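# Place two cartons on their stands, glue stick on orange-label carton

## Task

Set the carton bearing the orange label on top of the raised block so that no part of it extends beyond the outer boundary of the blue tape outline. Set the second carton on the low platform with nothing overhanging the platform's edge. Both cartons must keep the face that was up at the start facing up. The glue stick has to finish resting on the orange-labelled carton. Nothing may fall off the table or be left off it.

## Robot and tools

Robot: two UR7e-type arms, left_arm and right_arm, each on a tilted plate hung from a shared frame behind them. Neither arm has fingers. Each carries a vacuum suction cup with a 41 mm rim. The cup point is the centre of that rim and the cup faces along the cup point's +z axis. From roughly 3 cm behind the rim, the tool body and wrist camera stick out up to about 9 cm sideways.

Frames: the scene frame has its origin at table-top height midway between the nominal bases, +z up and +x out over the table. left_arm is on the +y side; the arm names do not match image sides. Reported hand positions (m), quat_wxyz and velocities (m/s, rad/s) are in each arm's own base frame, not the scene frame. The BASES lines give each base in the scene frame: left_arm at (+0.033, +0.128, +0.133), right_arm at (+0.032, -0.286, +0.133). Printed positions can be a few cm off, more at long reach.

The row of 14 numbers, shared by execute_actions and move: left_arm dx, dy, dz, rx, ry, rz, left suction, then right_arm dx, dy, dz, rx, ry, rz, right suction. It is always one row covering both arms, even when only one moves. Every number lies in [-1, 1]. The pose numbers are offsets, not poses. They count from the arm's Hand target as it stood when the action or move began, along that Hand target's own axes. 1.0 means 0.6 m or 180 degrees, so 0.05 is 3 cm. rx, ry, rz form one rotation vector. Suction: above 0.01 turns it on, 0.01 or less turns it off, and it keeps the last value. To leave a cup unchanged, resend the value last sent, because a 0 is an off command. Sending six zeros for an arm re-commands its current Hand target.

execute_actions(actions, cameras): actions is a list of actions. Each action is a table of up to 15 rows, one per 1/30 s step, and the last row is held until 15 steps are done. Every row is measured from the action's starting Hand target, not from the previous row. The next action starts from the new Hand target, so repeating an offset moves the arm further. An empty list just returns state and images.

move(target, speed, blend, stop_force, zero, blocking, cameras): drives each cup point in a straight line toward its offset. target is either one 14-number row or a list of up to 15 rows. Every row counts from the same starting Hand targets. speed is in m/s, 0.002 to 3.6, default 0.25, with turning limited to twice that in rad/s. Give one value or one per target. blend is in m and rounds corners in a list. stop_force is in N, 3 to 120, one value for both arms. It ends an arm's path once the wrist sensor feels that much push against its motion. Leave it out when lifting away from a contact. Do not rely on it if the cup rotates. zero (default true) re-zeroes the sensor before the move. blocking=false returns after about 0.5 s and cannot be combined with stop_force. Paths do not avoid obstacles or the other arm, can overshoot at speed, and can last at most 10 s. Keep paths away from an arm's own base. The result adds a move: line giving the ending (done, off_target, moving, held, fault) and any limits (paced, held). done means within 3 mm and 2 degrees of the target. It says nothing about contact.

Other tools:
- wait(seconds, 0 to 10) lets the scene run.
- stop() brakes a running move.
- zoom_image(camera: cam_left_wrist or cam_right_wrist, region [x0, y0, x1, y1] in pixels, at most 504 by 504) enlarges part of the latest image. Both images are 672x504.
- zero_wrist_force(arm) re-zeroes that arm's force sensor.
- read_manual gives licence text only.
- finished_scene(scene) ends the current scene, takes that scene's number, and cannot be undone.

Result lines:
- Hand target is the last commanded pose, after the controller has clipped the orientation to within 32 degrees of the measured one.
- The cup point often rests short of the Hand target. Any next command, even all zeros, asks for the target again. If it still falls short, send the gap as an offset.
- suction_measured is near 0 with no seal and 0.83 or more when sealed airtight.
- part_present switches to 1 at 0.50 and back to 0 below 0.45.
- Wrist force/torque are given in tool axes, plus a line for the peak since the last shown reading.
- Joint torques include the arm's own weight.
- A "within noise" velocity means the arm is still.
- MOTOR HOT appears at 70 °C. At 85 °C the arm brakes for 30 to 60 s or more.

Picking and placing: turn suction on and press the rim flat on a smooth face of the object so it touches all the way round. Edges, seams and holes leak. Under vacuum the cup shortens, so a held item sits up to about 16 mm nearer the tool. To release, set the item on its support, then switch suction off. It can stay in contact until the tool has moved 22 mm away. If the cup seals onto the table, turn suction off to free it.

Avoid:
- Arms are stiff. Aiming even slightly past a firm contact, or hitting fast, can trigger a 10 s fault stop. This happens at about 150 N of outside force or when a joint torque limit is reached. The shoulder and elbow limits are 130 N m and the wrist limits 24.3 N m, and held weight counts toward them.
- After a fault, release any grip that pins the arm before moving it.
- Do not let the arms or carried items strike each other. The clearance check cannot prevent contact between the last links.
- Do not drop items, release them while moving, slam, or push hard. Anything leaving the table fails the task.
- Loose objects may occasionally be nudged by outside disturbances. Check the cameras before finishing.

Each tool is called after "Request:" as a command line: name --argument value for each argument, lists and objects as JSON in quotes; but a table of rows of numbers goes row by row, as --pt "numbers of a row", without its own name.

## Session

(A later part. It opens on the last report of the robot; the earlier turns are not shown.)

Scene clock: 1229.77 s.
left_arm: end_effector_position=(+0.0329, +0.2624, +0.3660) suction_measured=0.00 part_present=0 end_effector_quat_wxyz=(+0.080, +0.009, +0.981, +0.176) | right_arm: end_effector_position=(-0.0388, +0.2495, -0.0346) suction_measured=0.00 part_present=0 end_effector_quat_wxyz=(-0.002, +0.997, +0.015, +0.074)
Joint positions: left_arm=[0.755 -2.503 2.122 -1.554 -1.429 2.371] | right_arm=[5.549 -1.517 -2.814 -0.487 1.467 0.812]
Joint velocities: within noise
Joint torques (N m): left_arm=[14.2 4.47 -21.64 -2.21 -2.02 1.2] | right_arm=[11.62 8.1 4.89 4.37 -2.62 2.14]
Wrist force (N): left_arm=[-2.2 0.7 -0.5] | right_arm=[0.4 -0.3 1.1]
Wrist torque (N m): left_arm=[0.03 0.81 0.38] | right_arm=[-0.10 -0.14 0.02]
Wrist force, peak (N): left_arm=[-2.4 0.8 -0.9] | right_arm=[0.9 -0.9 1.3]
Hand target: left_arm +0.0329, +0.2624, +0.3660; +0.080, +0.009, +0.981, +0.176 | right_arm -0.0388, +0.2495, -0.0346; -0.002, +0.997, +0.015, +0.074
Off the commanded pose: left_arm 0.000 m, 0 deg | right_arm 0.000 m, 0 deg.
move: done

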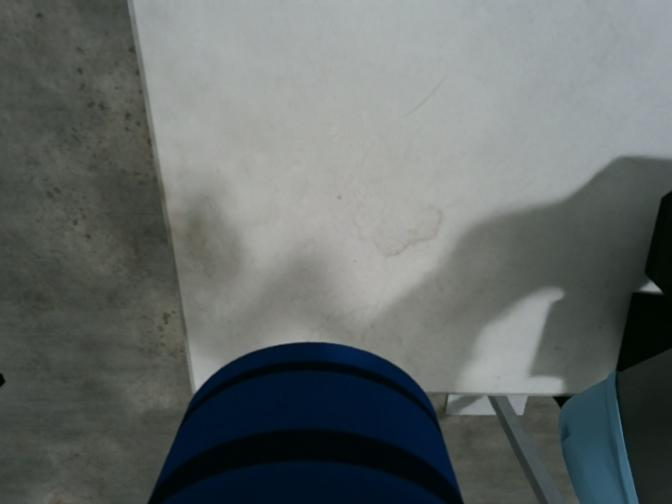

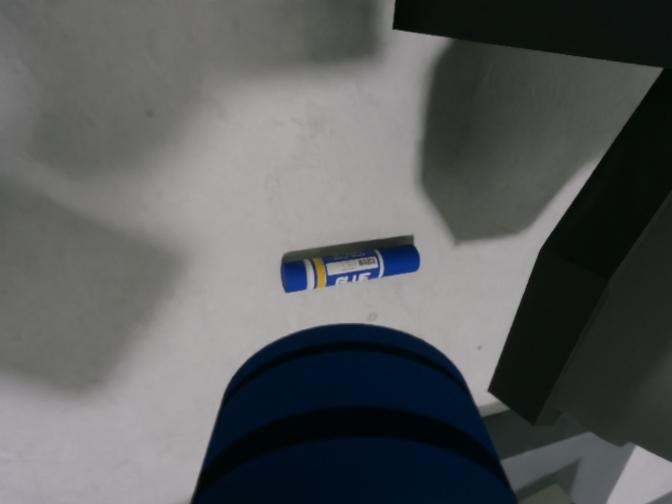

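Request:
move --pt "0 0 0 0 0 0 0 0 0 0 0 0 -0.5 0" --pt "0 0 0 0 0 0 0 0 0 0 0 0 -0.99 0" --speed 0.5

Scene clock: 1253.30 s.
left_arm: end_effector_position=(+0.0329, +0.2624, +0.3660) suction_measured=0.00 part_present=0 end_effector_quat_wxyz=(+0.080, +0.009, +0.981, +0.176) | right_arm: end_effector_position=(-0.0388, +0.2495, -0.0346) suction_measured=0.00 part_present=0 end_effector_quat_wxyz=(+0.074, +0.001, +0.997, +0.003)
Joint positions: left_arm=[0.755 -2.503 2.122 -1.554 -1.429 2.371] | right_arm=[5.549 -1.517 -2.814 -0.487 1.467 -2.297]
Joint velocities: within noise
Joint torques (N m): left_arm=[13.56 4.2 -21.07 -1.98 -1.83 1.05] | right_arm=[-5.86 -7.09 28.26 3.86 1.71 -1.61]
Wrist force (N): left_arm=[-2.3 0.6 -0.6] | right_arm=[1.0 -1.0 0.9]
Wrist torque (N m): left_arm=[0.02 0.81 0.38] | right_arm=[-0.08 -0.21 0.06]
Wrist force, peak (N): left_arm=[-2.5 0.9 -0.7] | right_arm=[0.9 -1.0 1.5]
Hand target: left_arm +0.0329, +0.2624, +0.3660; +0.080, +0.009, +0.981, +0.176 | right_arm -0.0388, +0.2495, -0.0346; +0.074, +0.001, +0.997, +0.003
Off the commanded pose: left_arm 0.000 m, 0 deg | right_arm 0.000 m, 0 deg.
move: done

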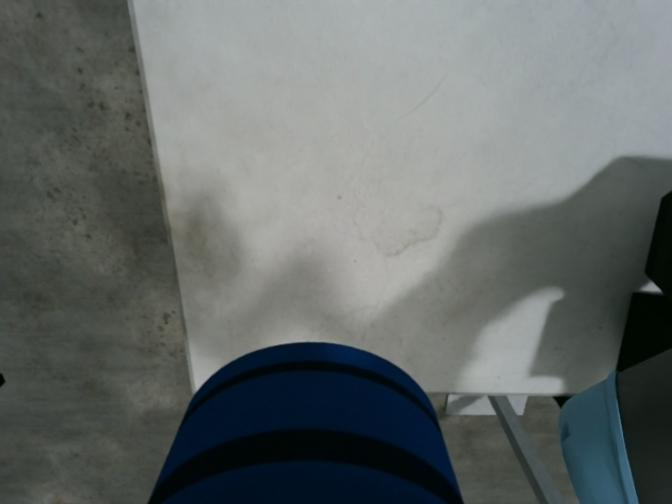

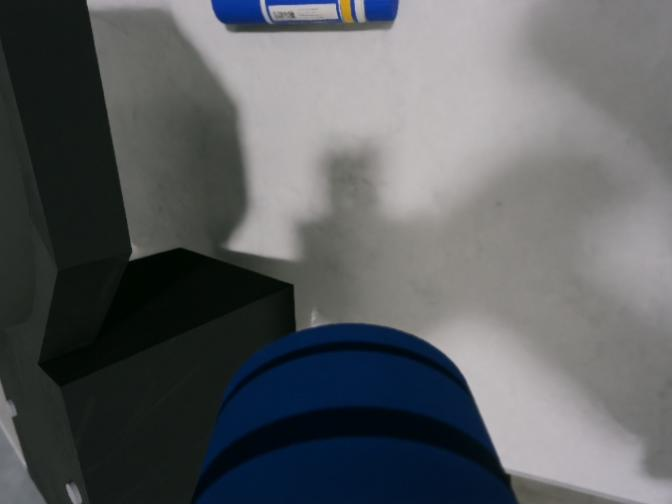

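Request:
move --pt "0 0 0 0 0 0 0 -0.0323 0.031 0.2068 0 0 0 0" --pt "0 0 0 0 0 0 0 -0.0335 -0.008 0.3142 0 0 0 0" --speed '[0.12,0.04]'

Scene clock: 1272.43 s.
left_arm: end_effector_position=(+0.0329, +0.2624, +0.3660) suction_measured=0.00 part_present=0 end_effector_quat_wxyz=(+0.080, +0.009, +0.981, +0.176) | right_arm: end_effector_position=(-0.0310, +0.2510, -0.0522) suction_measured=0.00 part_present=0 end_effector_quat_wxyz=(+0.078, +0.001, +0.997, +0.001)
Joint positions: left_arm=[0.755 -2.503 2.122 -1.554 -1.429 2.371] | right_arm=[5.522 -1.643 -2.829 -0.352 1.462 -2.323]
Joint velocities: within noise
Joint torques (N m): left_arm=[13.17 4.36 -19.39 -1.92 -1.68 1.08] | right_arm=[11.03 11.07 26.09 0.79 1.69 1.49]
Wrist force (N): left_arm=[-2.4 0.7 -0.6] | right_arm=[1.2 -1.2 1.0]
Wrist torque (N m): left_arm=[0.04 0.83 0.38] | right_arm=[-0.13 -0.24 0.06]
Wrist force, peak (N): left_arm=[-2.5 0.9 -0.5] | right_arm=[1.8 -0.8 3.0]
Hand target: left_arm +0.0329, +0.2624, +0.3660; +0.080, +0.009, +0.981, +0.176 | right_arm -0.0310, +0.2509, -0.0521; +0.078, +0.001, +0.997, +0.001 (not the last commanded pose)
Off the commanded pose: left_arm 0.000 m, 0 deg | right_arm 0.171 m, 0 deg.
move: held (right_arm; a check stopped the path); path passed 0 of 2 targets; limits=held
pose unreachable (right arm): on one or more control steps of this call, first in action 0 (counted from 0), this arm could not follow its commanded pose, so it was not sent that pose on those steps. It may still have moved: this result reports where it is.
cause: moving toward the commanded pose would bring two parts of the arm too close to each other (joints 3 (elbow) and 4 (wrist 1) lie between them).

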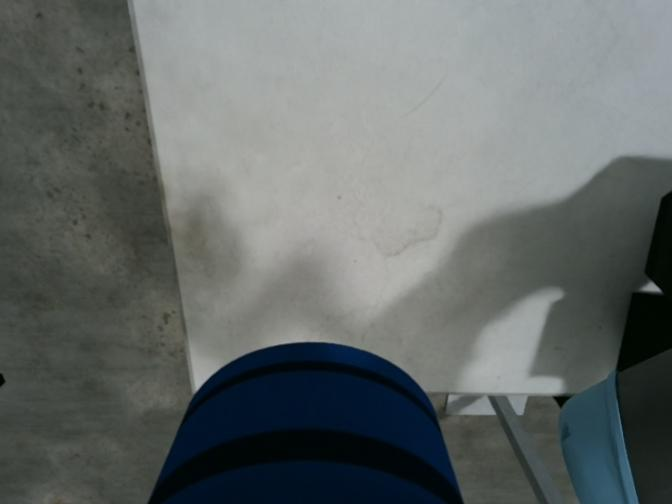

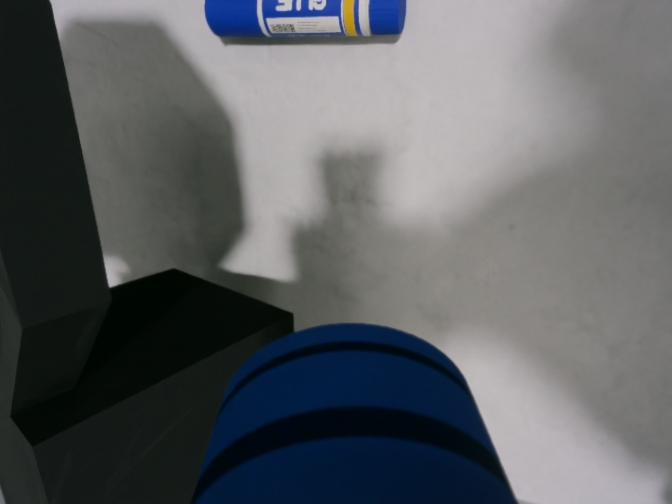

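Request:
move --pt "0 0 0 0 0 0 0 -0.0218 0.0978 0.0359 0 0 0 0" --pt "0 0 0 0 0 0 0 -0.0248 0.0055 0.2895 0 0 0 0" --speed '[0.12,0.05]'

Scene clock: 1277.77 s.
left_arm: end_effector_position=(+0.0329, +0.2624, +0.3660) suction_measured=0.00 part_present=0 end_effector_quat_wxyz=(+0.080, +0.009, +0.981, +0.176) | right_arm: end_effector_position=(-0.0164, +0.3010, -0.0671) suction_measured=0.00 part_present=0 end_effector_quat_wxyz=(+0.079, +0.002, +0.997, +0.002)
Joint positions: left_arm=[0.755 -2.503 2.122 -1.554 -1.429 2.371] | right_arm=[5.348 -1.82 -2.712 -0.271 1.442 -2.497]
Joint velocities: within noise
Joint torques (N m): left_arm=[13.25 4.48 -18.06 -1.96 -1.68 1.12] | right_arm=[10.96 16.3 2.7 1.38 1.58 1.71]
Wrist force (N): left_arm=[-2.4 0.8 -0.5] | right_arm=[1.3 -1.3 1.3]
Wrist torque (N m): left_arm=[0.04 0.83 0.38] | right_arm=[-0.12 -0.26 0.07]
Wrist force, peak (N): left_arm=[-2.5 0.7 -0.6] | right_arm=[0.9 0.0 2.9]
Hand target: left_arm +0.0329, +0.2624, +0.3660; +0.080, +0.009, +0.981, +0.176 | right_arm -0.0164, +0.3009, -0.0670; +0.079, +0.002, +0.997, +0.002 (not the last commanded pose)
Off the commanded pose: left_arm 0.000 m, 0 deg | right_arm 0.163 m, 0 deg.
move: held (right_arm; a check stopped the path); path passed 1 of 2 targets; limits=held
pose unreachable (right arm): on one or more control steps of this call, first in action 0 (counted from 0), this arm could not follow its commanded pose, so it was not sent that pose on those steps. It may still have moved: this result reports where it is.
cause: moving toward the commanded pose would bring a part of the arm too close to another arm (a part of this arm just beyond joint 6 (wrist 3) and the left arm's base or mounting).

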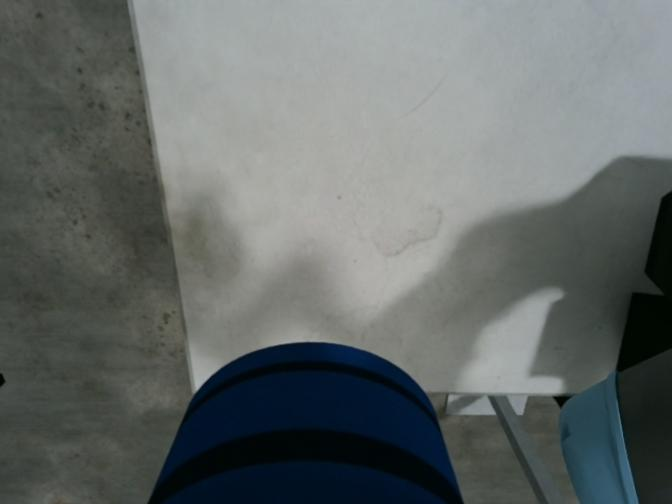

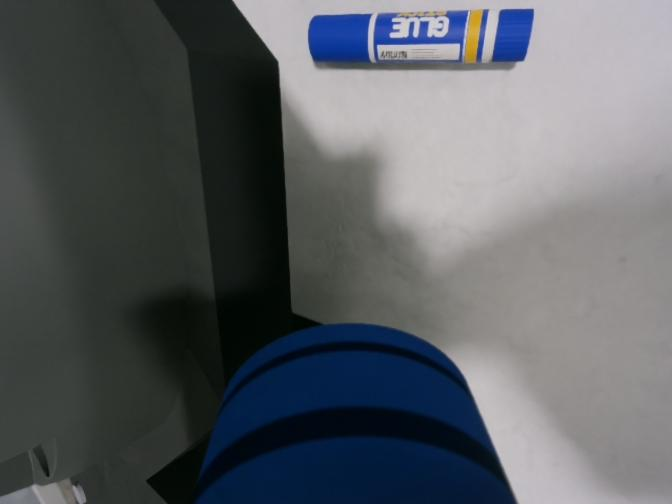

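Request:
move --target '[0,0,0,0,0,0,0,0,-0.0313,-0.0114,0.1111,0,0,0]' --speed 0.2 --cameras '[]'

Request:
move --target '[0,0,0,0,0,0,0,0,0,0,0,0,0.49,0]' --speed 0.4 --cameras '[]'

Request:
move --target '[0,0,0,0,0,0,0,0,0,0,0,0.0556,0,0]' --speed 0.4 --cameras '["cam_right_wrist"]'

Scene clock: 1293.87 s.
left_arm: end_effector_position=(+0.0329, +0.2624, +0.3660) suction_measured=0.00 part_present=0 end_effector_quat_wxyz=(+0.080, +0.009, +0.981, +0.176) | right_arm: end_effector_position=(-0.0175, +0.2821, -0.0604) suction_measured=0.00 part_present=0 end_effector_quat_wxyz=(+0.077, +0.015, +0.982, -0.171)
Joint positions: left_arm=[0.755 -2.503 2.122 -1.554 -1.429 2.371] | right_arm=[5.227 -1.831 -2.507 -0.75 1.61 -2.603]
Joint velocities: within noise
Joint torques (N m): left_arm=[13.41 3.97 -17.02 -1.82 -1.7 1.04] | right_arm=[-4.4 5.31 30.64 1.03 2.32 -1.27]
Wrist force (N): left_arm=[-2.2 0.9 -0.7] | right_arm=[0.8 -0.9 1.2]
Wrist torque (N m): left_arm=[0.06 0.80 0.37] | right_arm=[-0.13 -0.17 0.05]
Wrist force, peak (N): left_arm=[-2.5 0.9 -0.8] | right_arm=[1.1 -1.6 1.4]
Hand target: left_arm +0.0329, +0.2624, +0.3660; +0.080, +0.009, +0.981, +0.176 | right_arm -0.0175, +0.2821, -0.0604; +0.077, +0.015, +0.982, -0.171
Off the commanded pose: left_arm 0.000 m, 0 deg | right_arm 0.000 m, 0 deg.
move: done
No camera images: "cameras" was empty.

Scene clock: 1296.63 s.
left_arm: end_effector_position=(+0.0329, +0.2624, +0.3660) suction_measured=0.00 part_present=0 end_effector_quat_wxyz=(+0.080, +0.009, +0.981, +0.176) | right_arm: end_effector_position=(-0.0175, +0.2821, -0.0604) suction_measured=0.00 part_present=0 end_effector_quat_wxyz=(+0.175, +0.694, +0.695, -0.069)
Joint positions: left_arm=[0.755 -2.503 2.122 -1.554 -1.429 2.371] | right_arm=[5.227 -1.831 -2.506 -0.751 1.61 -1.064]
Joint velocities: within noise
Joint torques (N m): left_arm=[12.76 4.23 -16.16 -1.81 -1.65 0.87] | right_arm=[11.64 19.53 6.4 4.09 -1.96 1.26]
Wrist force (N): left_arm=[-2.2 0.8 -0.5] | right_arm=[0.5 -1.0 1.2]
Wrist torque (N m): left_arm=[0.05 0.80 0.38] | right_arm=[-0.15 -0.13 0.05]
Wrist force, peak (N): left_arm=[-2.5 0.7 -0.6] | right_arm=[0.7 -1.3 1.4]
Hand target: left_arm +0.0329, +0.2624, +0.3660; +0.080, +0.009, +0.981, +0.176 | right_arm -0.0175, +0.2821, -0.0604; +0.175, +0.695, +0.695, -0.069
Off the commanded pose: left_arm 0.000 m, 0 deg | right_arm 0.000 m, 0 deg.
move: done
No camera images: "cameras" was empty.

Scene clock: 1297.77 s.
left_arm: end_effector_position=(+0.0329, +0.2624, +0.3660) suction_measured=0.00 part_present=0 end_effector_quat_wxyz=(+0.080, +0.009, +0.981, +0.176) | right_arm: end_effector_position=(-0.0175, +0.2821, -0.0604) suction_measured=0.00 part_present=0 end_effector_quat_wxyz=(+0.113, +0.698, +0.707, -0.008)
Joint positions: left_arm=[0.755 -2.503 2.122 -1.554 -1.429 2.371] | right_arm=[5.296 -1.772 -2.633 -0.533 1.54 -0.997]
Joint velocities: within noise
Joint torques (N m): left_arm=[13.36 4.31 -16.29 -1.85 -1.65 0.93] | right_arm=[12.83 16.09 4.71 4.23 -2.11 1.53]
Wrist force (N): left_arm=[-2.2 0.8 -0.7] | right_arm=[0.6 -1.0 1.3]
Wrist torque (N m): left_arm=[0.04 0.80 0.38] | right_arm=[-0.13 -0.18 0.06]
Wrist force, peak (N): left_arm=[-2.4 0.7 -0.8] | right_arm=[1.1 -1.3 1.3]
Hand target: left_arm +0.0329, +0.2624, +0.3660; +0.080, +0.009, +0.981, +0.176 | right_arm -0.0175, +0.2821, -0.0604; +0.113, +0.698, +0.707, -0.008
Off the commanded pose: left_arm 0.000 m, 0 deg | right_arm 0.000 m, 0 deg.
move: done
Images, in order (width x height): cam_right_wrist 672x504.

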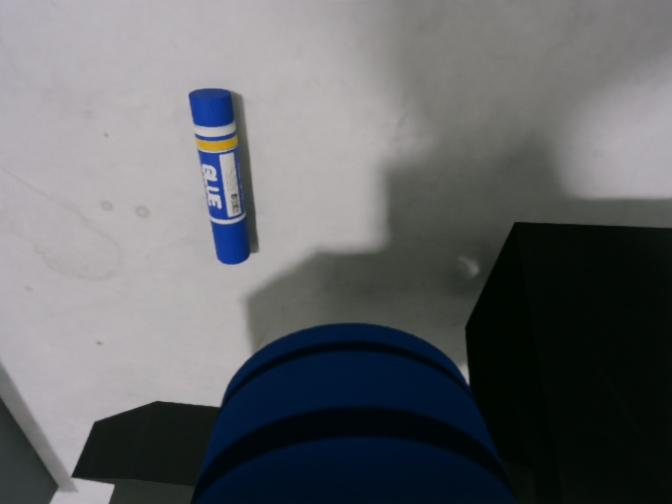

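Request:
move --target '[0,0,0,0,0,0,0,-0.037,0.0083,0.2722,0,0,0,0]' --speed 0.06 --stop_force 8 --cameras '["cam_right_wrist"]'

Scene clock: 1307.23 s.
left_arm: end_effector_position=(+0.0329, +0.2624, +0.3660) suction_measured=0.00 part_present=0 end_effector_quat_wxyz=(+0.080, +0.009, +0.981, +0.176) | right_arm: end_effector_position=(+0.0117, +0.2327, -0.2149) suction_measured=0.00 part_present=0 end_effector_quat_wxyz=(+0.113, +0.698, +0.707, -0.008)
Joint positions: left_arm=[0.755 -2.503 2.122 -1.554 -1.429 2.371] | right_arm=[5.308 -2.627 -2.697 0.386 1.543 -0.985]
Joint velocities: within noise
Joint torques (N m): left_arm=[11.83 3.46 -14.19 -2 -1.52 0.95] | right_arm=[10.97 18.62 7.45 4.07 -2.14 1.57]
Wrist force (N): left_arm=[-2.2 0.9 -0.4] | right_arm=[0.5 -1.0 1.4]
Wrist torque (N m): left_arm=[0.06 0.80 0.38] | right_arm=[-0.13 -0.16 0.05]
Wrist force, peak (N): left_arm=[-2.6 0.7 -0.6] | right_arm=[0.5 -1.1 1.9]
Hand target: left_arm +0.0329, +0.2624, +0.3660; +0.080, +0.009, +0.981, +0.176 | right_arm +0.0117, +0.2327, -0.2149; +0.113, +0.698, +0.707, -0.008
Off the commanded pose: left_arm 0.000 m, 0 deg | right_arm 0.000 m, 0 deg.
move: done
Images, in order (width x height): cam_right_wrist 672x504.

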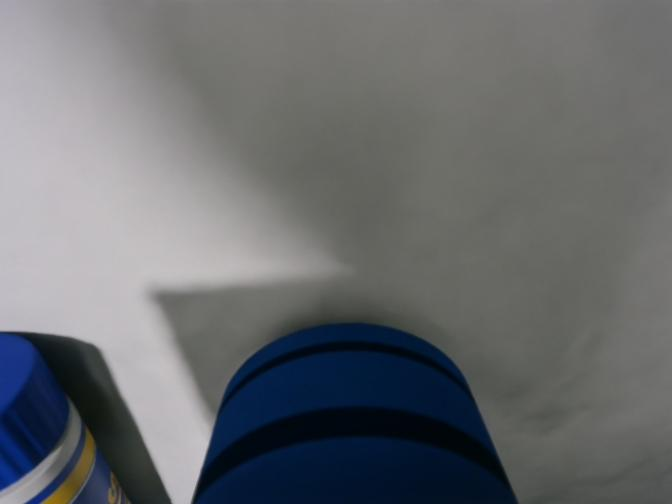

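Request:
move --pt "0 0 0 0 0 0 0 0 0.05 0 0 0 0 0" --pt "0 0 0 0 0 0 0 0 0.15 0 0 0 0 0" --pt "0 0 0 0 0 0 0 0 0.166 0 0 0 0 0" --speed '[0.008,0.02,0.006]' --cameras '["cam_right_wrist"]'

Scene clock: 1319.53 s.
left_arm: end_effector_position=(+0.0329, +0.2624, +0.3660) suction_measured=0.00 part_present=0 end_effector_quat_wxyz=(+0.080, +0.009, +0.981, +0.176) | right_arm: end_effector_position=(+0.1101, +0.2352, -0.2004) suction_measured=0.00 part_present=0 end_effector_quat_wxyz=(+0.113, +0.698, +0.707, -0.008)
Joint positions: left_arm=[0.755 -2.503 2.122 -1.554 -1.429 2.371] | right_arm=[4.938 -2.537 -2.69 0.314 1.464 -1.347]
Joint velocities: within noise
Joint torques (N m): left_arm=[11.62 3.88 -14.29 -1.93 -1.45 0.94] | right_arm=[0.14 31.18 9.78 1.21 -1.85 -1.46]
Wrist force (N): left_arm=[-2.2 0.9 -0.5] | right_arm=[0.4 -0.9 1.5]
Wrist torque (N m): left_arm=[0.05 0.80 0.38] | right_arm=[-0.11 -0.16 0.06]
Wrist force, peak (N): left_arm=[-2.5 0.8 -0.6] | right_arm=[0.4 -1.2 1.6]
Hand target: left_arm +0.0329, +0.2624, +0.3660; +0.080, +0.009, +0.981, +0.176 | right_arm +0.1102, +0.2352, -0.2003; +0.113, +0.698, +0.707, -0.008
Off the commanded pose: left_arm 0.000 m, 0 deg | right_arm 0.000 m, 0 deg.
move: done
Images, in order (width x height): cam_right_wrist 672x504.

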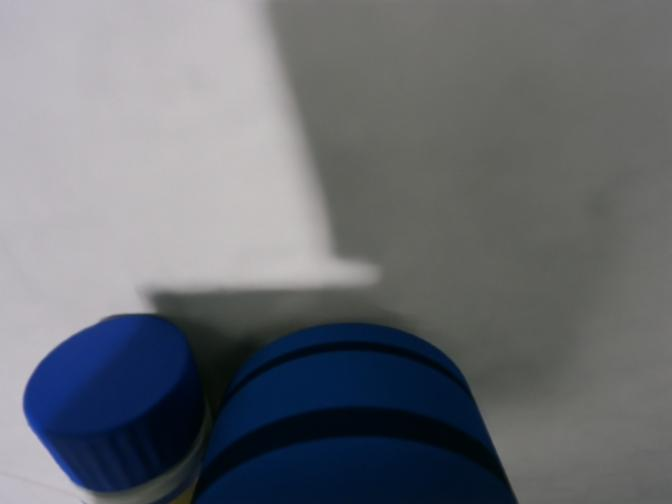

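Request:
move --pt "0 0 0 0 0 0 0 0 0.02 0 0 0 0 0" --pt "0 0 0 0 0 0 0 0 0.12 0 0 0 0 0" --pt "0 0 0 0 0 0 0 0 0.145 0 0 0 0 0" --speed '[0.01,0.02,0.006]' --cameras '["cam_right_wrist"]'

Scene clock: 1328.97 s.
left_arm: end_effector_position=(+0.0329, +0.2624, +0.3660) suction_measured=0.00 part_present=0 end_effector_quat_wxyz=(+0.080, +0.009, +0.981, +0.176) | right_arm: end_effector_position=(+0.1961, +0.2374, -0.1876) suction_measured=0.00 part_present=0 end_effector_quat_wxyz=(+0.113, +0.698, +0.707, -0.008)
Joint positions: left_arm=[0.755 -2.503 2.122 -1.554 -1.429 2.371] | right_arm=[4.623 -2.42 -2.616 0.165 1.407 -1.66]
Joint velocities: within noise
Joint torques (N m): left_arm=[10.98 2.87 -14.44 -2.08 -1.3 0.7] | right_arm=[2.73 31.75 14.97 0.58 -2.36 -1.43]
Wrist force (N): left_arm=[-2.2 0.8 -0.7] | right_arm=[0.5 -0.9 1.5]
Wrist torque (N m): left_arm=[0.05 0.81 0.38] | right_arm=[-0.11 -0.14 0.04]
Wrist force, peak (N): left_arm=[-2.6 0.8 -0.7] | right_arm=[0.6 -1.3 1.8]
Hand target: left_arm +0.0329, +0.2624, +0.3660; +0.080, +0.009, +0.981, +0.176 | right_arm +0.1962, +0.2374, -0.1876; +0.113, +0.698, +0.707, -0.008
Off the commanded pose: left_arm 0.000 m, 0 deg | right_arm 0.000 m, 0 deg.
move: done
Images, in order (width x height): cam_right_wrist 672x504.

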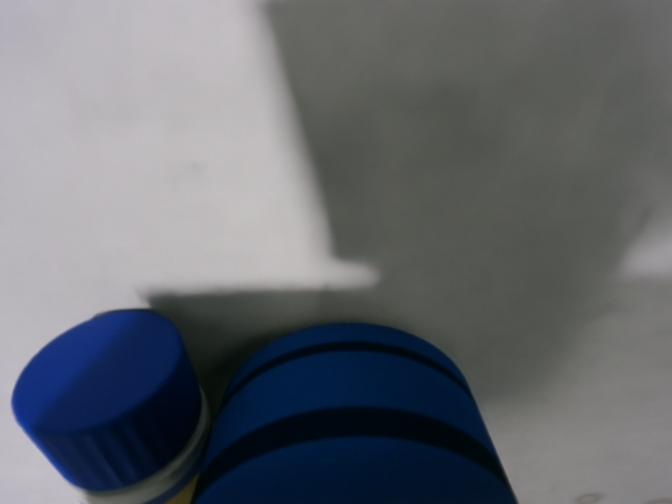

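Request:
move --pt "0 0 0 0 0 0 0 0 0.018 0 0 0 0 0" --pt "0 0 0 0 0 0 0 0 0.022 0 0 0 0 0" --speed '[0.006,0.003]' --cameras '["cam_right_wrist"]'

Request:
move --pt "0 0 0 0 0 0 0 0 -0.025 0 0 0 0 0" --pt "0 0 0 0 0 0 0 -0.06 -0.025 -0.25 0 0 0 0" --speed '[0.03,0.12]' --cameras '["cam_right_wrist"]'

Request:
move --target '[0,0,0,0,0,0,0,0,0,0,0,-0.0556,0,0]' --speed 0.2 --cameras '["cam_right_wrist"]'

Scene clock: 1334.43 s.
left_arm: end_effector_position=(+0.0329, +0.2624, +0.3660) suction_measured=0.00 part_present=0 end_effector_quat_wxyz=(+0.080, +0.009, +0.981, +0.176) | right_arm: end_effector_position=(+0.2092, +0.2378, -0.1857) suction_measured=0.00 part_present=0 end_effector_quat_wxyz=(+0.113, +0.698, +0.707, -0.008)
Joint positions: left_arm=[0.755 -2.503 2.122 -1.554 -1.429 2.371] | right_arm=[4.579 -2.405 -2.599 0.14 1.4 -1.704]
Joint velocities: within noise
Joint torques (N m): left_arm=[10.91 3.37 -13.9 -2.02 -1.26 0.72] | right_arm=[1.62 31.34 14.3 1.23 -1.77 -1.24]
Wrist force (N): left_arm=[-2.4 0.8 -0.4] | right_arm=[0.6 -0.9 1.5]
Wrist torque (N m): left_arm=[0.04 0.84 0.38] | right_arm=[-0.12 -0.16 0.04]
Wrist force, peak (N): left_arm=[-2.5 0.8 -0.7] | right_arm=[0.6 -1.1 1.8]
Hand target: left_arm +0.0329, +0.2624, +0.3660; +0.080, +0.009, +0.981, +0.176 | right_arm +0.2093, +0.2378, -0.1857; +0.113, +0.698, +0.707, -0.008
Off the commanded pose: left_arm 0.000 m, 0 deg | right_arm 0.000 m, 0 deg.
move: done
Images, in order (width x height): cam_right_wrist 672x504.

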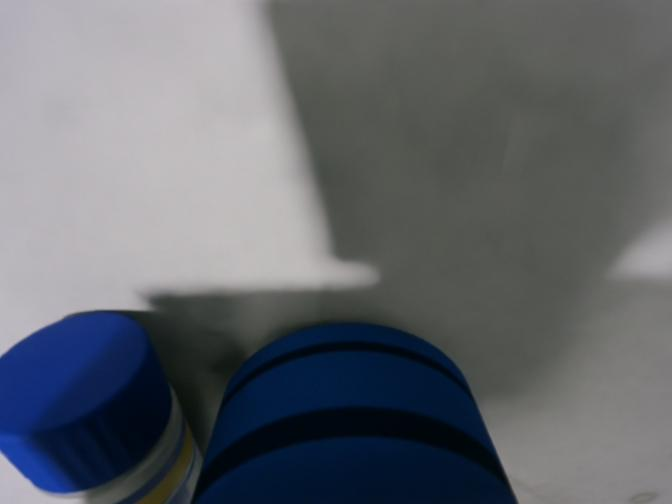

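Scene clock: 1337.10 s.
left_arm: end_effector_position=(+0.0329, +0.2624, +0.3660) suction_measured=0.00 part_present=0 end_effector_quat_wxyz=(+0.080, +0.009, +0.981, +0.176) | right_arm: end_effector_position=(+0.1721, +0.2274, -0.0356) suction_measured=0.00 part_present=0 end_effector_quat_wxyz=(+0.113, +0.698, +0.707, -0.008)
Joint positions: left_arm=[0.755 -2.503 2.122 -1.554 -1.429 2.371] | right_arm=[4.706 -1.623 -2.696 -0.564 1.42 -1.577]
Joint velocities: within noise
Joint torques (N m): left_arm=[10.68 3 -13.7 -1.93 -1.28 0.57] | right_arm=[14.49 5.59 28.04 1.53 2.21 1.44]
Wrist force (N): left_arm=[-2.3 0.6 -0.6] | right_arm=[0.5 -0.9 1.7]
Wrist torque (N m): left_arm=[0.01 0.82 0.38] | right_arm=[-0.11 -0.16 0.06]
Wrist force, peak (N): left_arm=[-2.4 0.8 -0.7] | right_arm=[0.7 -1.2 2.2]
Hand target: left_arm +0.0329, +0.2624, +0.3660; +0.080, +0.009, +0.981, +0.176 | right_arm +0.1721, +0.2274, -0.0355; +0.113, +0.698, +0.707, -0.008
Off the commanded pose: left_arm 0.000 m, 0 deg | right_arm 0.000 m, 0 deg.
move: done
Images, in order (width x height): cam_right_wrist 672x504.

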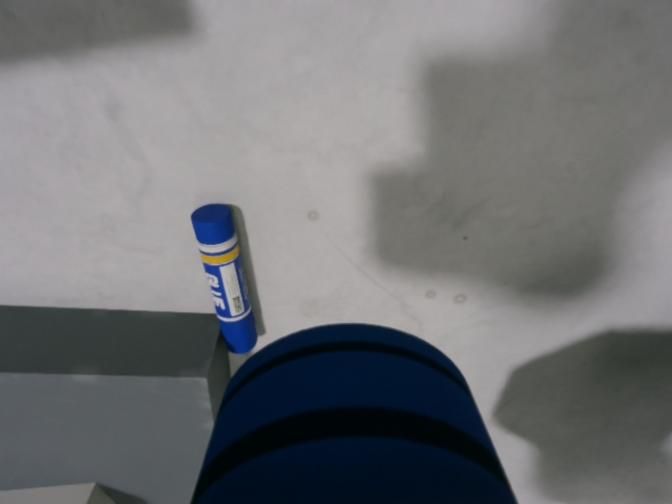

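Scene clock: 1338.23 s.
left_arm: end_effector_position=(+0.0329, +0.2624, +0.3660) suction_measured=0.00 part_present=0 end_effector_quat_wxyz=(+0.080, +0.009, +0.981, +0.176) | right_arm: end_effector_position=(+0.1721, +0.2274, -0.0355) suction_measured=0.00 part_present=0 end_effector_quat_wxyz=(+0.174, +0.695, +0.695, -0.069)
Joint positions: left_arm=[0.755 -2.503 2.122 -1.554 -1.429 2.371] | right_arm=[4.705 -1.689 -2.578 -0.792 1.421 -1.552]
Joint velocities: within noise
Joint torques (N m): left_arm=[10.93 2.88 -13.77 -2.03 -1.24 0.65] | right_arm=[0 -0.94 29.1 0.39 2.24 1.54]
Wrist force (N): left_arm=[-2.2 0.7 -0.8] | right_arm=[0.8 -1.1 1.6]
Wrist torque (N m): left_arm=[0.04 0.80 0.38] | right_arm=[-0.15 -0.18 0.04]
Wrist force, peak (N): left_arm=[-2.4 0.8 -0.7] | right_arm=[1.1 -1.1 1.8]
Hand target: left_arm +0.0329, +0.2624, +0.3660; +0.080, +0.009, +0.981, +0.176 | right_arm +0.1721, +0.2274, -0.0355; +0.175, +0.695, +0.695, -0.069
Off the commanded pose: left_arm 0.000 m, 0 deg | right_arm 0.000 m, 0 deg.
move: done
Images, in order (width x height): cam_right_wrist 672x504.

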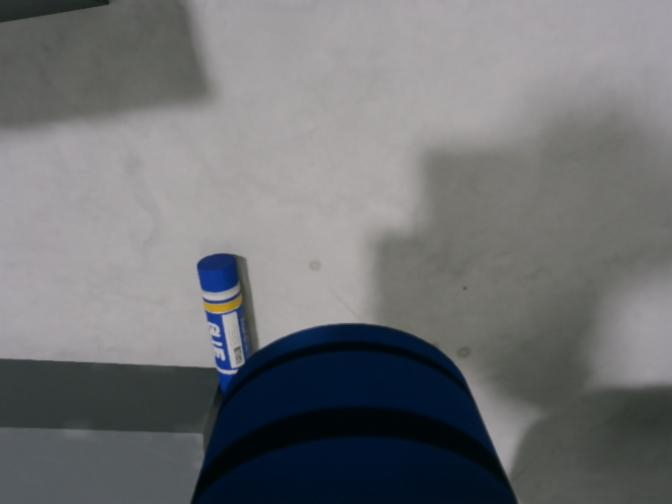

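Request:
move --target '[0,0,0,0,0,0,0,0.0875,0.1088,0.15,0,0,0.5,0]' --speed 0.15 --cameras '["cam_right_wrist"]'

Scene clock: 1357.03 s.
left_arm: end_effector_position=(+0.0329, +0.2624, +0.3660) suction_measured=0.00 part_present=0 end_effector_quat_wxyz=(+0.080, +0.009, +0.981, +0.176) | right_arm: end_effector_position=(+0.2512, +0.2480, -0.1274) suction_measured=0.00 part_present=0 end_effector_quat_wxyz=(+0.172, +0.982, +0.000, +0.075)
Joint positions: left_arm=[0.755 -2.503 2.122 -1.554 -1.429 2.371] | right_arm=[4.483 -2.127 -2.449 -0.445 1.349 -0.196]
Joint velocities: within noise
Joint torques (N m): left_arm=[10.32 2.2 -14.12 -1.94 -1.05 0.55] | right_arm=[2.81 13.3 24.24 3.79 -1.95 1.87]
Wrist force (N): left_arm=[-2.1 0.8 -0.6] | right_arm=[0.6 -1.0 1.3]
Wrist torque (N m): left_arm=[0.04 0.79 0.38] | right_arm=[-0.14 -0.13 0.04]
Wrist force, peak (N): left_arm=[-2.4 1.0 -0.7] | right_arm=[1.2 -1.0 1.7]
Hand target: left_arm +0.0329, +0.2624, +0.3660; +0.080, +0.009, +0.981, +0.176 | right_arm +0.2512, +0.2480, -0.1274; +0.172, +0.982, +0.000, +0.075
Off the commanded pose: left_arm 0.000 m, 0 deg | right_arm 0.000 m, 0 deg.
move: done
Images, in order (width x height): cam_right_wrist 672x504.

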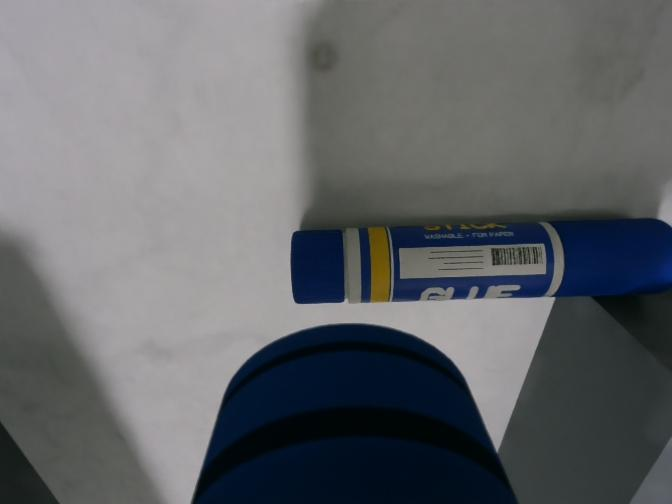

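Request:
move --target '[0,0,0,0,0,0,0,0.003,0,0.06,0,0,0,0]' --speed 0.06 --cameras '[]'

Request:
move --target '[0,0,0,0,0,0,0,0,0,0.0267,0,0,0,0]' --speed 0.008 --stop_force 5 --cameras '["cam_right_wrist"]'

Scene clock: 1362.60 s.
left_arm: end_effector_position=(+0.0329, +0.2624, +0.3660) suction_measured=0.00 part_present=0 end_effector_quat_wxyz=(+0.080, +0.009, +0.981, +0.176) | right_arm: end_effector_position=(+0.2582, +0.2359, -0.1605) suction_measured=0.00 part_present=0 end_effector_quat_wxyz=(+0.172, +0.982, +0.000, +0.075)
Joint positions: left_arm=[0.755 -2.503 2.122 -1.554 -1.429 2.371] | right_arm=[4.456 -2.249 -2.453 -0.313 1.341 -0.221]
Joint velocities: within noise
Joint torques (N m): left_arm=[10.18 3.04 -14.62 -1.93 -1.01 0.52] | right_arm=[4.12 17.16 19.23 3.62 -1.93 -1.17]
Wrist force (N): left_arm=[-2.3 0.5 -0.6] | right_arm=[0.7 -1.1 1.2]
Wrist torque (N m): left_arm=[0.00 0.82 0.38] | right_arm=[-0.17 -0.16 0.05]
Wrist force, peak (N): left_arm=[-2.5 0.7 -0.6] | right_arm=[0.8 -1.0 1.8]
Hand target: left_arm +0.0329, +0.2624, +0.3660; +0.080, +0.009, +0.981, +0.176 | right_arm +0.2583, +0.2359, -0.1606; +0.172, +0.982, +0.000, +0.075
Off the commanded pose: left_arm 0.000 m, 0 deg | right_arm 0.000 m, 0 deg.
move: done
No camera images: "cameras" was empty.

Scene clock: 1365.33 s.
left_arm: end_effector_position=(+0.0329, +0.2624, +0.3660) suction_measured=0.00 part_present=0 end_effector_quat_wxyz=(+0.080, +0.009, +0.981, +0.176) | right_arm: end_effector_position=(+0.2601, +0.2317, -0.1722) suction_measured=0.00 part_present=0 end_effector_quat_wxyz=(+0.172, +0.982, +0.000, +0.075)
Joint positions: left_arm=[0.755 -2.503 2.122 -1.554 -1.429 2.371] | right_arm=[4.448 -2.293 -2.452 -0.268 1.339 -0.229]
Joint velocities: within noise
Joint torques (N m): left_arm=[9.82 2.3 -14.06 -1.96 -0.95 0.53] | right_arm=[18.72 29.43 7.23 0.58 1.98 1.64]
Wrist force (N): left_arm=[-2.4 0.6 -0.6] | right_arm=[1.0 -0.8 -3.0]
Wrist torque (N m): left_arm=[0.02 0.84 0.38] | right_arm=[-0.14 -0.19 0.04]
Wrist force, peak (N): left_arm=[-2.4 0.8 -0.8] | right_arm=[1.2 -0.8 -3.5]
Hand target: left_arm +0.0329, +0.2624, +0.3660; +0.080, +0.009, +0.981, +0.176 | right_arm +0.2601, +0.2316, -0.1722; +0.172, +0.982, +0.000, +0.075 (not the last commanded pose)
Off the commanded pose: left_arm 0.000 m, 0 deg | right_arm 0.004 m, 0 deg.
move: contact (right_arm)
Images, in order (width x height): cam_right_wrist 672x504.

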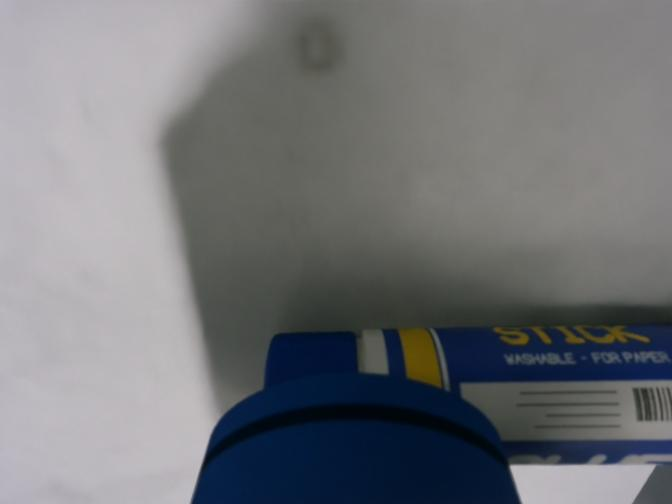

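Request:
move --pt "0 0 0 0 0 0 0 -0.05 0 0.0033 0 0 0 0" --pt "0 0 0 0 0 0 0 -0.05 0.083 0.0033 0 0 0 0" --speed '[0.03,0.04]' --cameras '["cam_right_wrist"]'

Scene clock: 1370.90 s.
left_arm: end_effector_position=(+0.0329, +0.2624, +0.3660) suction_measured=0.00 part_present=0 end_effector_quat_wxyz=(+0.080, +0.009, +0.981, +0.176) | right_arm: end_effector_position=(+0.2294, +0.1835, -0.1616) suction_measured=0.00 part_present=0 end_effector_quat_wxyz=(+0.172, +0.982, +0.000, +0.075)
Joint positions: left_arm=[0.755 -2.503 2.122 -1.554 -1.429 2.371] | right_arm=[4.504 -2.271 -2.612 -0.142 1.356 -0.174]
Joint velocities: within noise
Joint torques (N m): left_arm=[9.98 1.98 -14.25 -1.95 -0.82 0.42] | right_arm=[2.33 29.25 -6.55 3.68 -2.08 -1.32]
Wrist force (N): left_arm=[-2.2 0.8 -0.7] | right_arm=[1.0 -1.1 1.4]
Wrist torque (N m): left_arm=[0.05 0.80 0.37] | right_arm=[-0.16 -0.19 0.04]
Wrist force, peak (N): left_arm=[-2.5 0.7 -0.8] | right_arm=[0.9 -0.8 -5.3]
Hand target: left_arm +0.0329, +0.2624, +0.3660; +0.080, +0.009, +0.981, +0.176 | right_arm +0.2294, +0.1834, -0.1616; +0.172, +0.982, +0.000, +0.075
Off the commanded pose: left_arm 0.000 m, 0 deg | right_arm 0.000 m, 0 deg.
move: done
Images, in order (width x height): cam_right_wrist 672x504.

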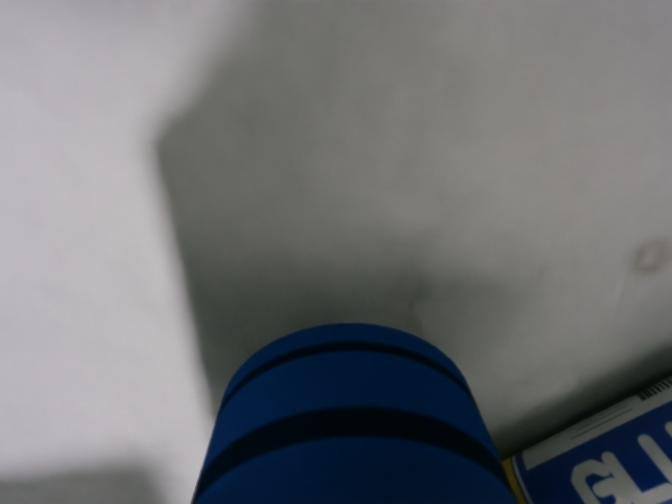

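Request:
move --target '[0,0,0,0,0,0,0,0,0.05,-0.2,0,0,0,0]' --speed 0.15 --cameras '["cam_right_wrist"]'

Scene clock: 1374.57 s.
left_arm: end_effector_position=(+0.0329, +0.2624, +0.3660) suction_measured=0.00 part_present=0 end_effector_quat_wxyz=(+0.080, +0.009, +0.981, +0.176) | right_arm: end_effector_position=(+0.2111, +0.1957, -0.0399) suction_measured=0.00 part_present=0 end_effector_quat_wxyz=(+0.172, +0.982, +0.000, +0.075)
Joint positions: left_arm=[0.755 -2.503 2.122 -1.554 -1.429 2.371] | right_arm=[4.571 -1.695 -2.611 -0.733 1.377 -0.109]
Joint velocities: within noise
Joint torques (N m): left_arm=[9.52 2.14 -13.59 -2.03 -0.87 0.41] | right_arm=[15.61 16.58 28.36 0.98 2.07 1.71]
Wrist force (N): left_arm=[-2.1 0.6 -0.6] | right_arm=[0.9 -1.3 1.6]
Wrist torque (N m): left_arm=[0.01 0.80 0.38] | right_arm=[-0.18 -0.19 0.05]
Wrist force, peak (N): left_arm=[-2.5 0.8 -0.7] | right_arm=[0.9 -1.5 2.2]
Hand target: left_arm +0.0329, +0.2624, +0.3660; +0.080, +0.009, +0.981, +0.176 | right_arm +0.2111, +0.1957, -0.0399; +0.172, +0.982, +0.000, +0.075
Off the commanded pose: left_arm 0.000 m, 0 deg | right_arm 0.000 m, 0 deg.
move: done
Images, in order (width x height): cam_right_wrist 672x504.

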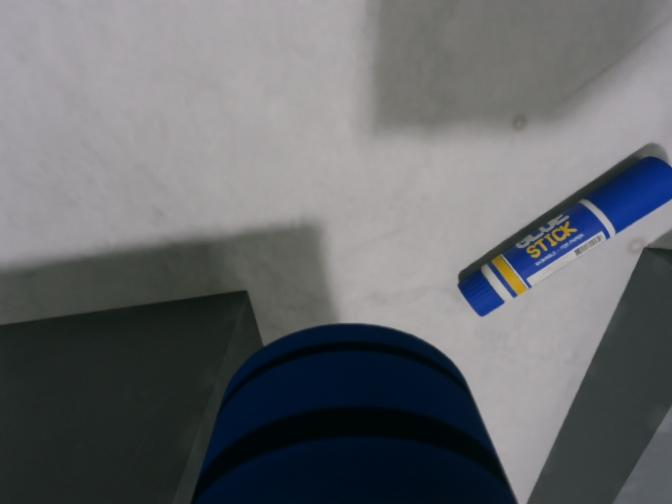

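Request:
move --pt "0 0 0 0 0 0 0 0.0695 -0.1413 0 0 0 0 0" --pt "0 0 0 0 0 0 0 0.0695 -0.1413 0.145 0 0 0 0" --speed '[0.15,0.08]' --cameras '["cam_right_wrist"]'

Scene clock: 1495.50 s.
left_arm: end_effector_position=(+0.0329, +0.2624, +0.3660) suction_measured=0.00 part_present=0 end_effector_quat_wxyz=(+0.080, +0.009, +0.981, +0.176) | right_arm: end_effector_position=(+0.2672, +0.2471, -0.1432) suction_measured=0.00 part_present=0 end_effector_quat_wxyz=(+0.172, +0.982, +0.000, +0.075)
Joint positions: left_arm=[0.755 -2.503 2.122 -1.554 -1.429 2.371] | right_arm=[4.441 -2.191 -2.422 -0.399 1.337 -0.236]
Joint velocities: within noise
Joint torques (N m): left_arm=[9.83 2.24 -14.29 -2.05 -0.69 0.26] | right_arm=[3.14 16.64 1.59 4.12 -1.99 -1.27]
Wrist force (N): left_arm=[-2.2 0.7 -0.5] | right_arm=[0.7 -1.2 1.4]
Wrist torque (N m): left_arm=[0.03 0.81 0.38] | right_arm=[-0.17 -0.16 0.05]
Wrist force, peak (N): left_arm=[-2.5 0.9 -0.7] | right_arm=[1.5 -2.0 1.0]
Hand target: left_arm +0.0329, +0.2624, +0.3660; +0.080, +0.009, +0.981, +0.176 | right_arm +0.2672, +0.2471, -0.1433; +0.172, +0.982, +0.000, +0.075
Off the commanded pose: left_arm 0.000 m, 0 deg | right_arm 0.000 m, 0 deg.
move: done
Images, in order (width x height): cam_right_wrist 672x504.

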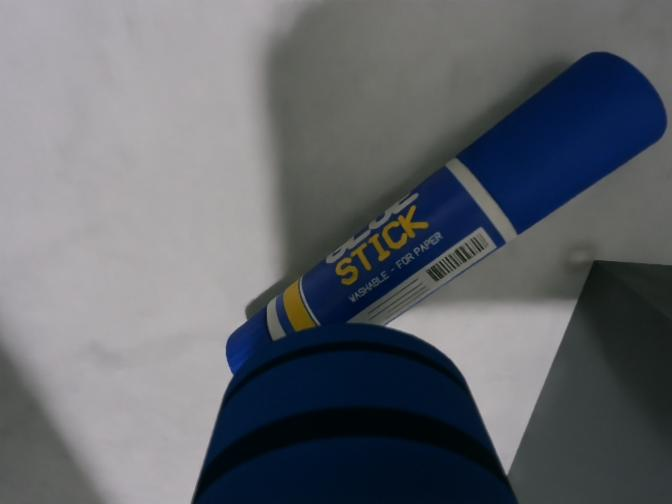

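Request:
move --target '[0,0,0,0,0,0,0,-0.0055,0.0038,0.027,0,0,0,0]' --speed 0.05 --cameras '[]'

Request:
move --target '[0,0,0,0,0,0,0,0,0,0.03,0,0,0,0]' --speed 0.008 --stop_force 6 --cameras '["cam_right_wrist"]'

Scene clock: 1505.13 s.
left_arm: end_effector_position=(+0.0329, +0.2624, +0.3660) suction_measured=0.00 part_present=0 end_effector_quat_wxyz=(+0.080, +0.009, +0.981, +0.176) | right_arm: end_effector_position=(+0.2663, +0.2394, -0.1580) suction_measured=0.00 part_present=0 end_effector_quat_wxyz=(+0.172, +0.982, +0.000, +0.075)
Joint positions: left_arm=[0.755 -2.503 2.122 -1.554 -1.429 2.371] | right_arm=[4.438 -2.242 -2.433 -0.335 1.336 -0.239]
Joint velocities: within noise
Joint torques (N m): left_arm=[9.04 2.21 -13.74 -2.15 -0.78 0.34] | right_arm=[3.43 18.01 -2.46 4.2 -2.2 -1.15]
Wrist force (N): left_arm=[-2.2 0.6 -0.5] | right_arm=[0.8 -1.2 1.4]
Wrist torque (N m): left_arm=[0.02 0.80 0.37] | right_arm=[-0.19 -0.19 0.05]
Wrist force, peak (N): left_arm=[-2.4 0.9 -0.8] | right_arm=[0.8 -1.2 1.7]
Hand target: left_arm +0.0329, +0.2624, +0.3660; +0.080, +0.009, +0.981, +0.176 | right_arm +0.2663, +0.2394, -0.1581; +0.172, +0.982, +0.000, +0.075
Off the commanded pose: left_arm 0.000 m, 0 deg | right_arm 0.000 m, 0 deg.
move: done
No camera images: "cameras" was empty.

Scene clock: 1508.20 s.
left_arm: end_effector_position=(+0.0329, +0.2624, +0.3660) suction_measured=0.00 part_present=0 end_effector_quat_wxyz=(+0.080, +0.009, +0.981, +0.176) | right_arm: end_effector_position=(+0.2686, +0.2343, -0.1723) suction_measured=0.00 part_present=0 end_effector_quat_wxyz=(+0.172, +0.982, +0.000, +0.075)
Joint positions: left_arm=[0.755 -2.503 2.122 -1.554 -1.429 2.371] | right_arm=[4.428 -2.294 -2.433 -0.281 1.333 -0.249]
Joint velocities: within noise
Joint torques (N m): left_arm=[8.26 1.81 -13.78 -2.06 -0.61 0.3] | right_arm=[18.78 32.21 5.91 0.25 2.11 1.52]
Wrist force (N): left_arm=[-2.1 0.7 -0.6] | right_arm=[1.2 -0.4 -4.7]
Wrist torque (N m): left_arm=[0.03 0.79 0.38] | right_arm=[-0.11 -0.20 0.04]
Wrist force, peak (N): left_arm=[-2.5 0.7 -0.4] | right_arm=[1.2 -0.5 -5.7]
Hand target: left_arm +0.0329, +0.2624, +0.3660; +0.080, +0.009, +0.981, +0.176 | right_arm +0.2685, +0.2343, -0.1723; +0.172, +0.982, +0.000, +0.075 (not the last commanded pose)
Off the commanded pose: left_arm 0.000 m, 0 deg | right_arm 0.003 m, 0 deg.
move: contact (right_arm)
Images, in order (width x height): cam_right_wrist 672x504.

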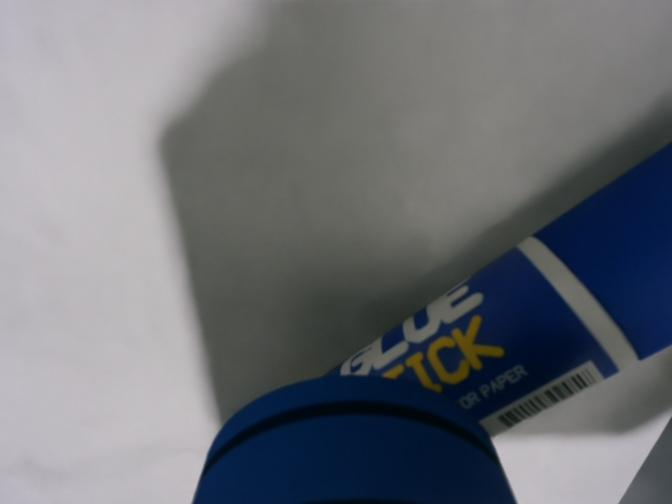

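Request:
move --target '[0,0,0,0,0,0,0,0.035,0.0467,0.002,0,0,0,0]' --speed 0.025 --cameras '["cam_right_wrist"]'

Scene clock: 1512.87 s.
left_arm: end_effector_position=(+0.0329, +0.2624, +0.3660) suction_measured=0.00 part_present=0 end_effector_quat_wxyz=(+0.080, +0.009, +0.981, +0.176) | right_arm: end_effector_position=(+0.2887, +0.2082, -0.1609) suction_measured=0.00 part_present=0 end_effector_quat_wxyz=(+0.172, +0.982, +0.000, +0.075)
Joint positions: left_arm=[0.755 -2.503 2.122 -1.554 -1.429 2.371] | right_arm=[4.354 -2.259 -2.462 -0.269 1.312 -0.322]
Joint velocities: within noise
Joint torques (N m): left_arm=[8.51 2.03 -14.21 -1.94 -0.66 0.43] | right_arm=[2.26 28.79 -7.49 3.1 -2.24 -1.11]
Wrist force (N): left_arm=[-2.2 0.6 -0.6] | right_arm=[0.0 -1.9 -7.3]
Wrist torque (N m): left_arm=[0.02 0.81 0.38] | right_arm=[-0.14 -0.17 0.04]
Wrist force, peak (N): left_arm=[-2.5 0.7 -0.4] | right_arm=[0.1 -1.8 -7.5]
Hand target: left_arm +0.0329, +0.2624, +0.3660; +0.080, +0.009, +0.981, +0.176 | right_arm +0.2888, +0.2080, -0.1608; +0.172, +0.982, +0.000, +0.075
Off the commanded pose: left_arm 0.000 m, 0 deg | right_arm 0.000 m, 0 deg.
move: done
Images, in order (width x height): cam_right_wrist 672x504.

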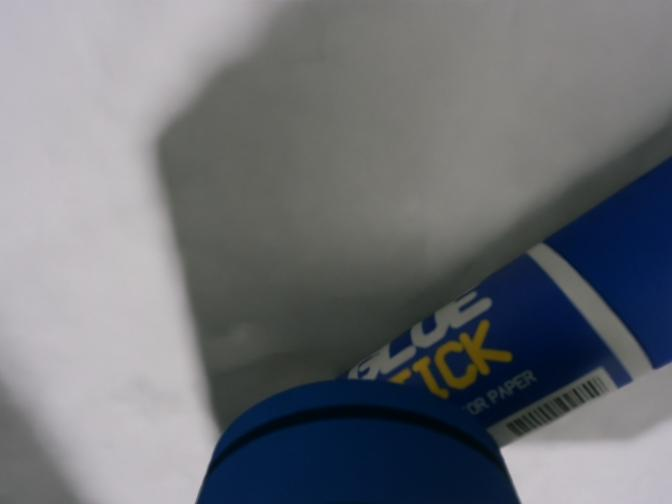

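Request:
move --target '[0,0,0,0,0,0,0,0,0,0,0,0,0.12,0]' --speed 0.1 --cameras '["cam_right_wrist"]'

Scene clock: 1516.67 s.
left_arm: end_effector_position=(+0.0329, +0.2624, +0.3660) suction_measured=0.00 part_present=0 end_effector_quat_wxyz=(+0.080, +0.009, +0.981, +0.176) | right_arm: end_effector_position=(+0.2888, +0.2080, -0.1608) suction_measured=0.00 part_present=0 end_effector_quat_wxyz=(+0.155, +0.965, -0.184, +0.105)
Joint positions: left_arm=[0.755 -2.503 2.122 -1.554 -1.429 2.371] | right_arm=[4.353 -2.259 -2.462 -0.269 1.312 0.054]
Joint velocities: within noise
Joint torques (N m): left_arm=[7.73 2.3 -13.82 -2.02 -0.65 0.22] | right_arm=[18.56 21.94 -4.64 0.06 -2.1 1.7]
Wrist force (N): left_arm=[-2.1 0.6 -0.6] | right_arm=[0.9 -1.0 -7.4]
Wrist torque (N m): left_arm=[0.02 0.78 0.38] | right_arm=[-0.15 -0.21 0.03]
Wrist force, peak (N): left_arm=[-2.6 0.6 -0.6] | right_arm=[0.0 -2.2 -7.5]
Hand target: left_arm +0.0329, +0.2624, +0.3660; +0.080, +0.009, +0.981, +0.176 | right_arm +0.2888, +0.2080, -0.1608; +0.155, +0.965, -0.184, +0.106
Off the commanded pose: left_arm 0.000 m, 0 deg | right_arm 0.000 m, 0 deg.
move: done
Images, in order (width x height): cam_right_wrist 672x504.

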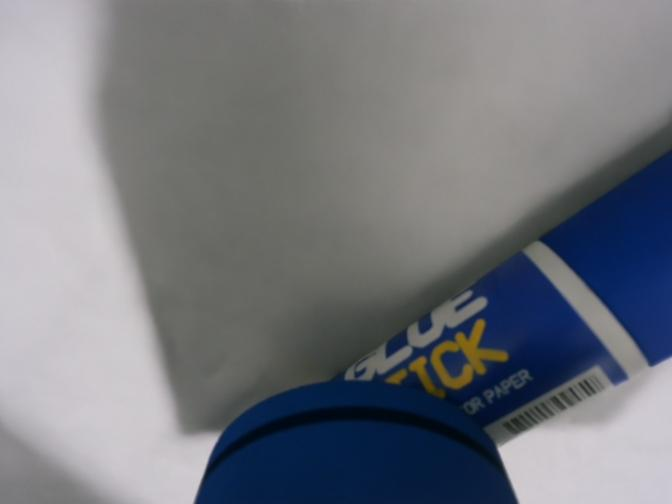

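Request:
move --pt "0 0 0 0 0 0 0 0.0305 0.0395 0 0 0 0 0" --pt "0 0 0 0 0 0 0 0.0305 0.0395 0 0 0 0.13 0" --speed '[0.025,0.1]' --cameras '["cam_right_wrist"]'

Scene clock: 1525.40 s.
left_arm: end_effector_position=(+0.0329, +0.2624, +0.3660) suction_measured=0.00 part_present=0 end_effector_quat_wxyz=(+0.080, +0.009, +0.981, +0.176) | right_arm: end_effector_position=(+0.2962, +0.1812, -0.1499) suction_measured=0.00 part_present=0 end_effector_quat_wxyz=(+0.131, +0.908, -0.376, +0.135)
Joint positions: left_arm=[0.755 -2.503 2.122 -1.554 -1.429 2.371] | right_arm=[4.305 -2.222 -2.508 -0.247 1.299 0.415]
Joint velocities: within noise
Joint torques (N m): left_arm=[7.57 2.11 -13.43 -2.01 -0.53 0.2] | right_arm=[18.84 21.67 -4.82 0.03 -1.86 1.13]
Wrist force (N): left_arm=[-2.3 0.6 -0.4] | right_arm=[0.8 -1.0 -5.8]
Wrist torque (N m): left_arm=[0.02 0.82 0.38] | right_arm=[-0.12 -0.21 0.03]
Wrist force, peak (N): left_arm=[-2.5 0.8 -0.7] | right_arm=[0.0 -2.1 -7.5]
Hand target: left_arm +0.0329, +0.2624, +0.3660; +0.080, +0.009, +0.981, +0.176 | right_arm +0.2962, +0.1812, -0.1499; +0.131, +0.907, -0.376, +0.135
Off the commanded pose: left_arm 0.000 m, 0 deg | right_arm 0.000 m, 0 deg.
move: done
Images, in order (width x height): cam_right_wrist 672x504.

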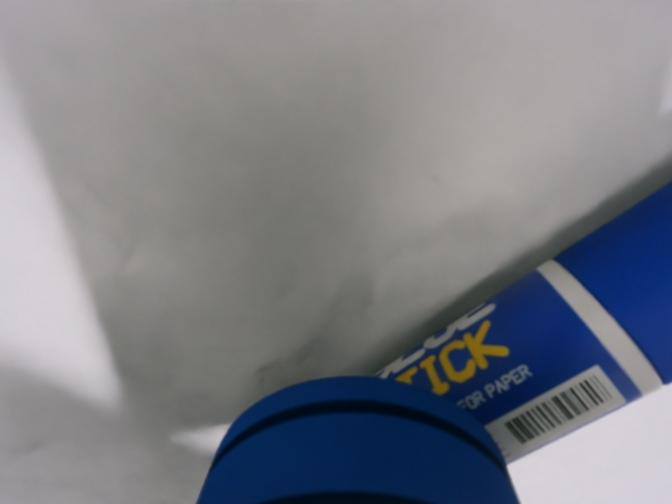

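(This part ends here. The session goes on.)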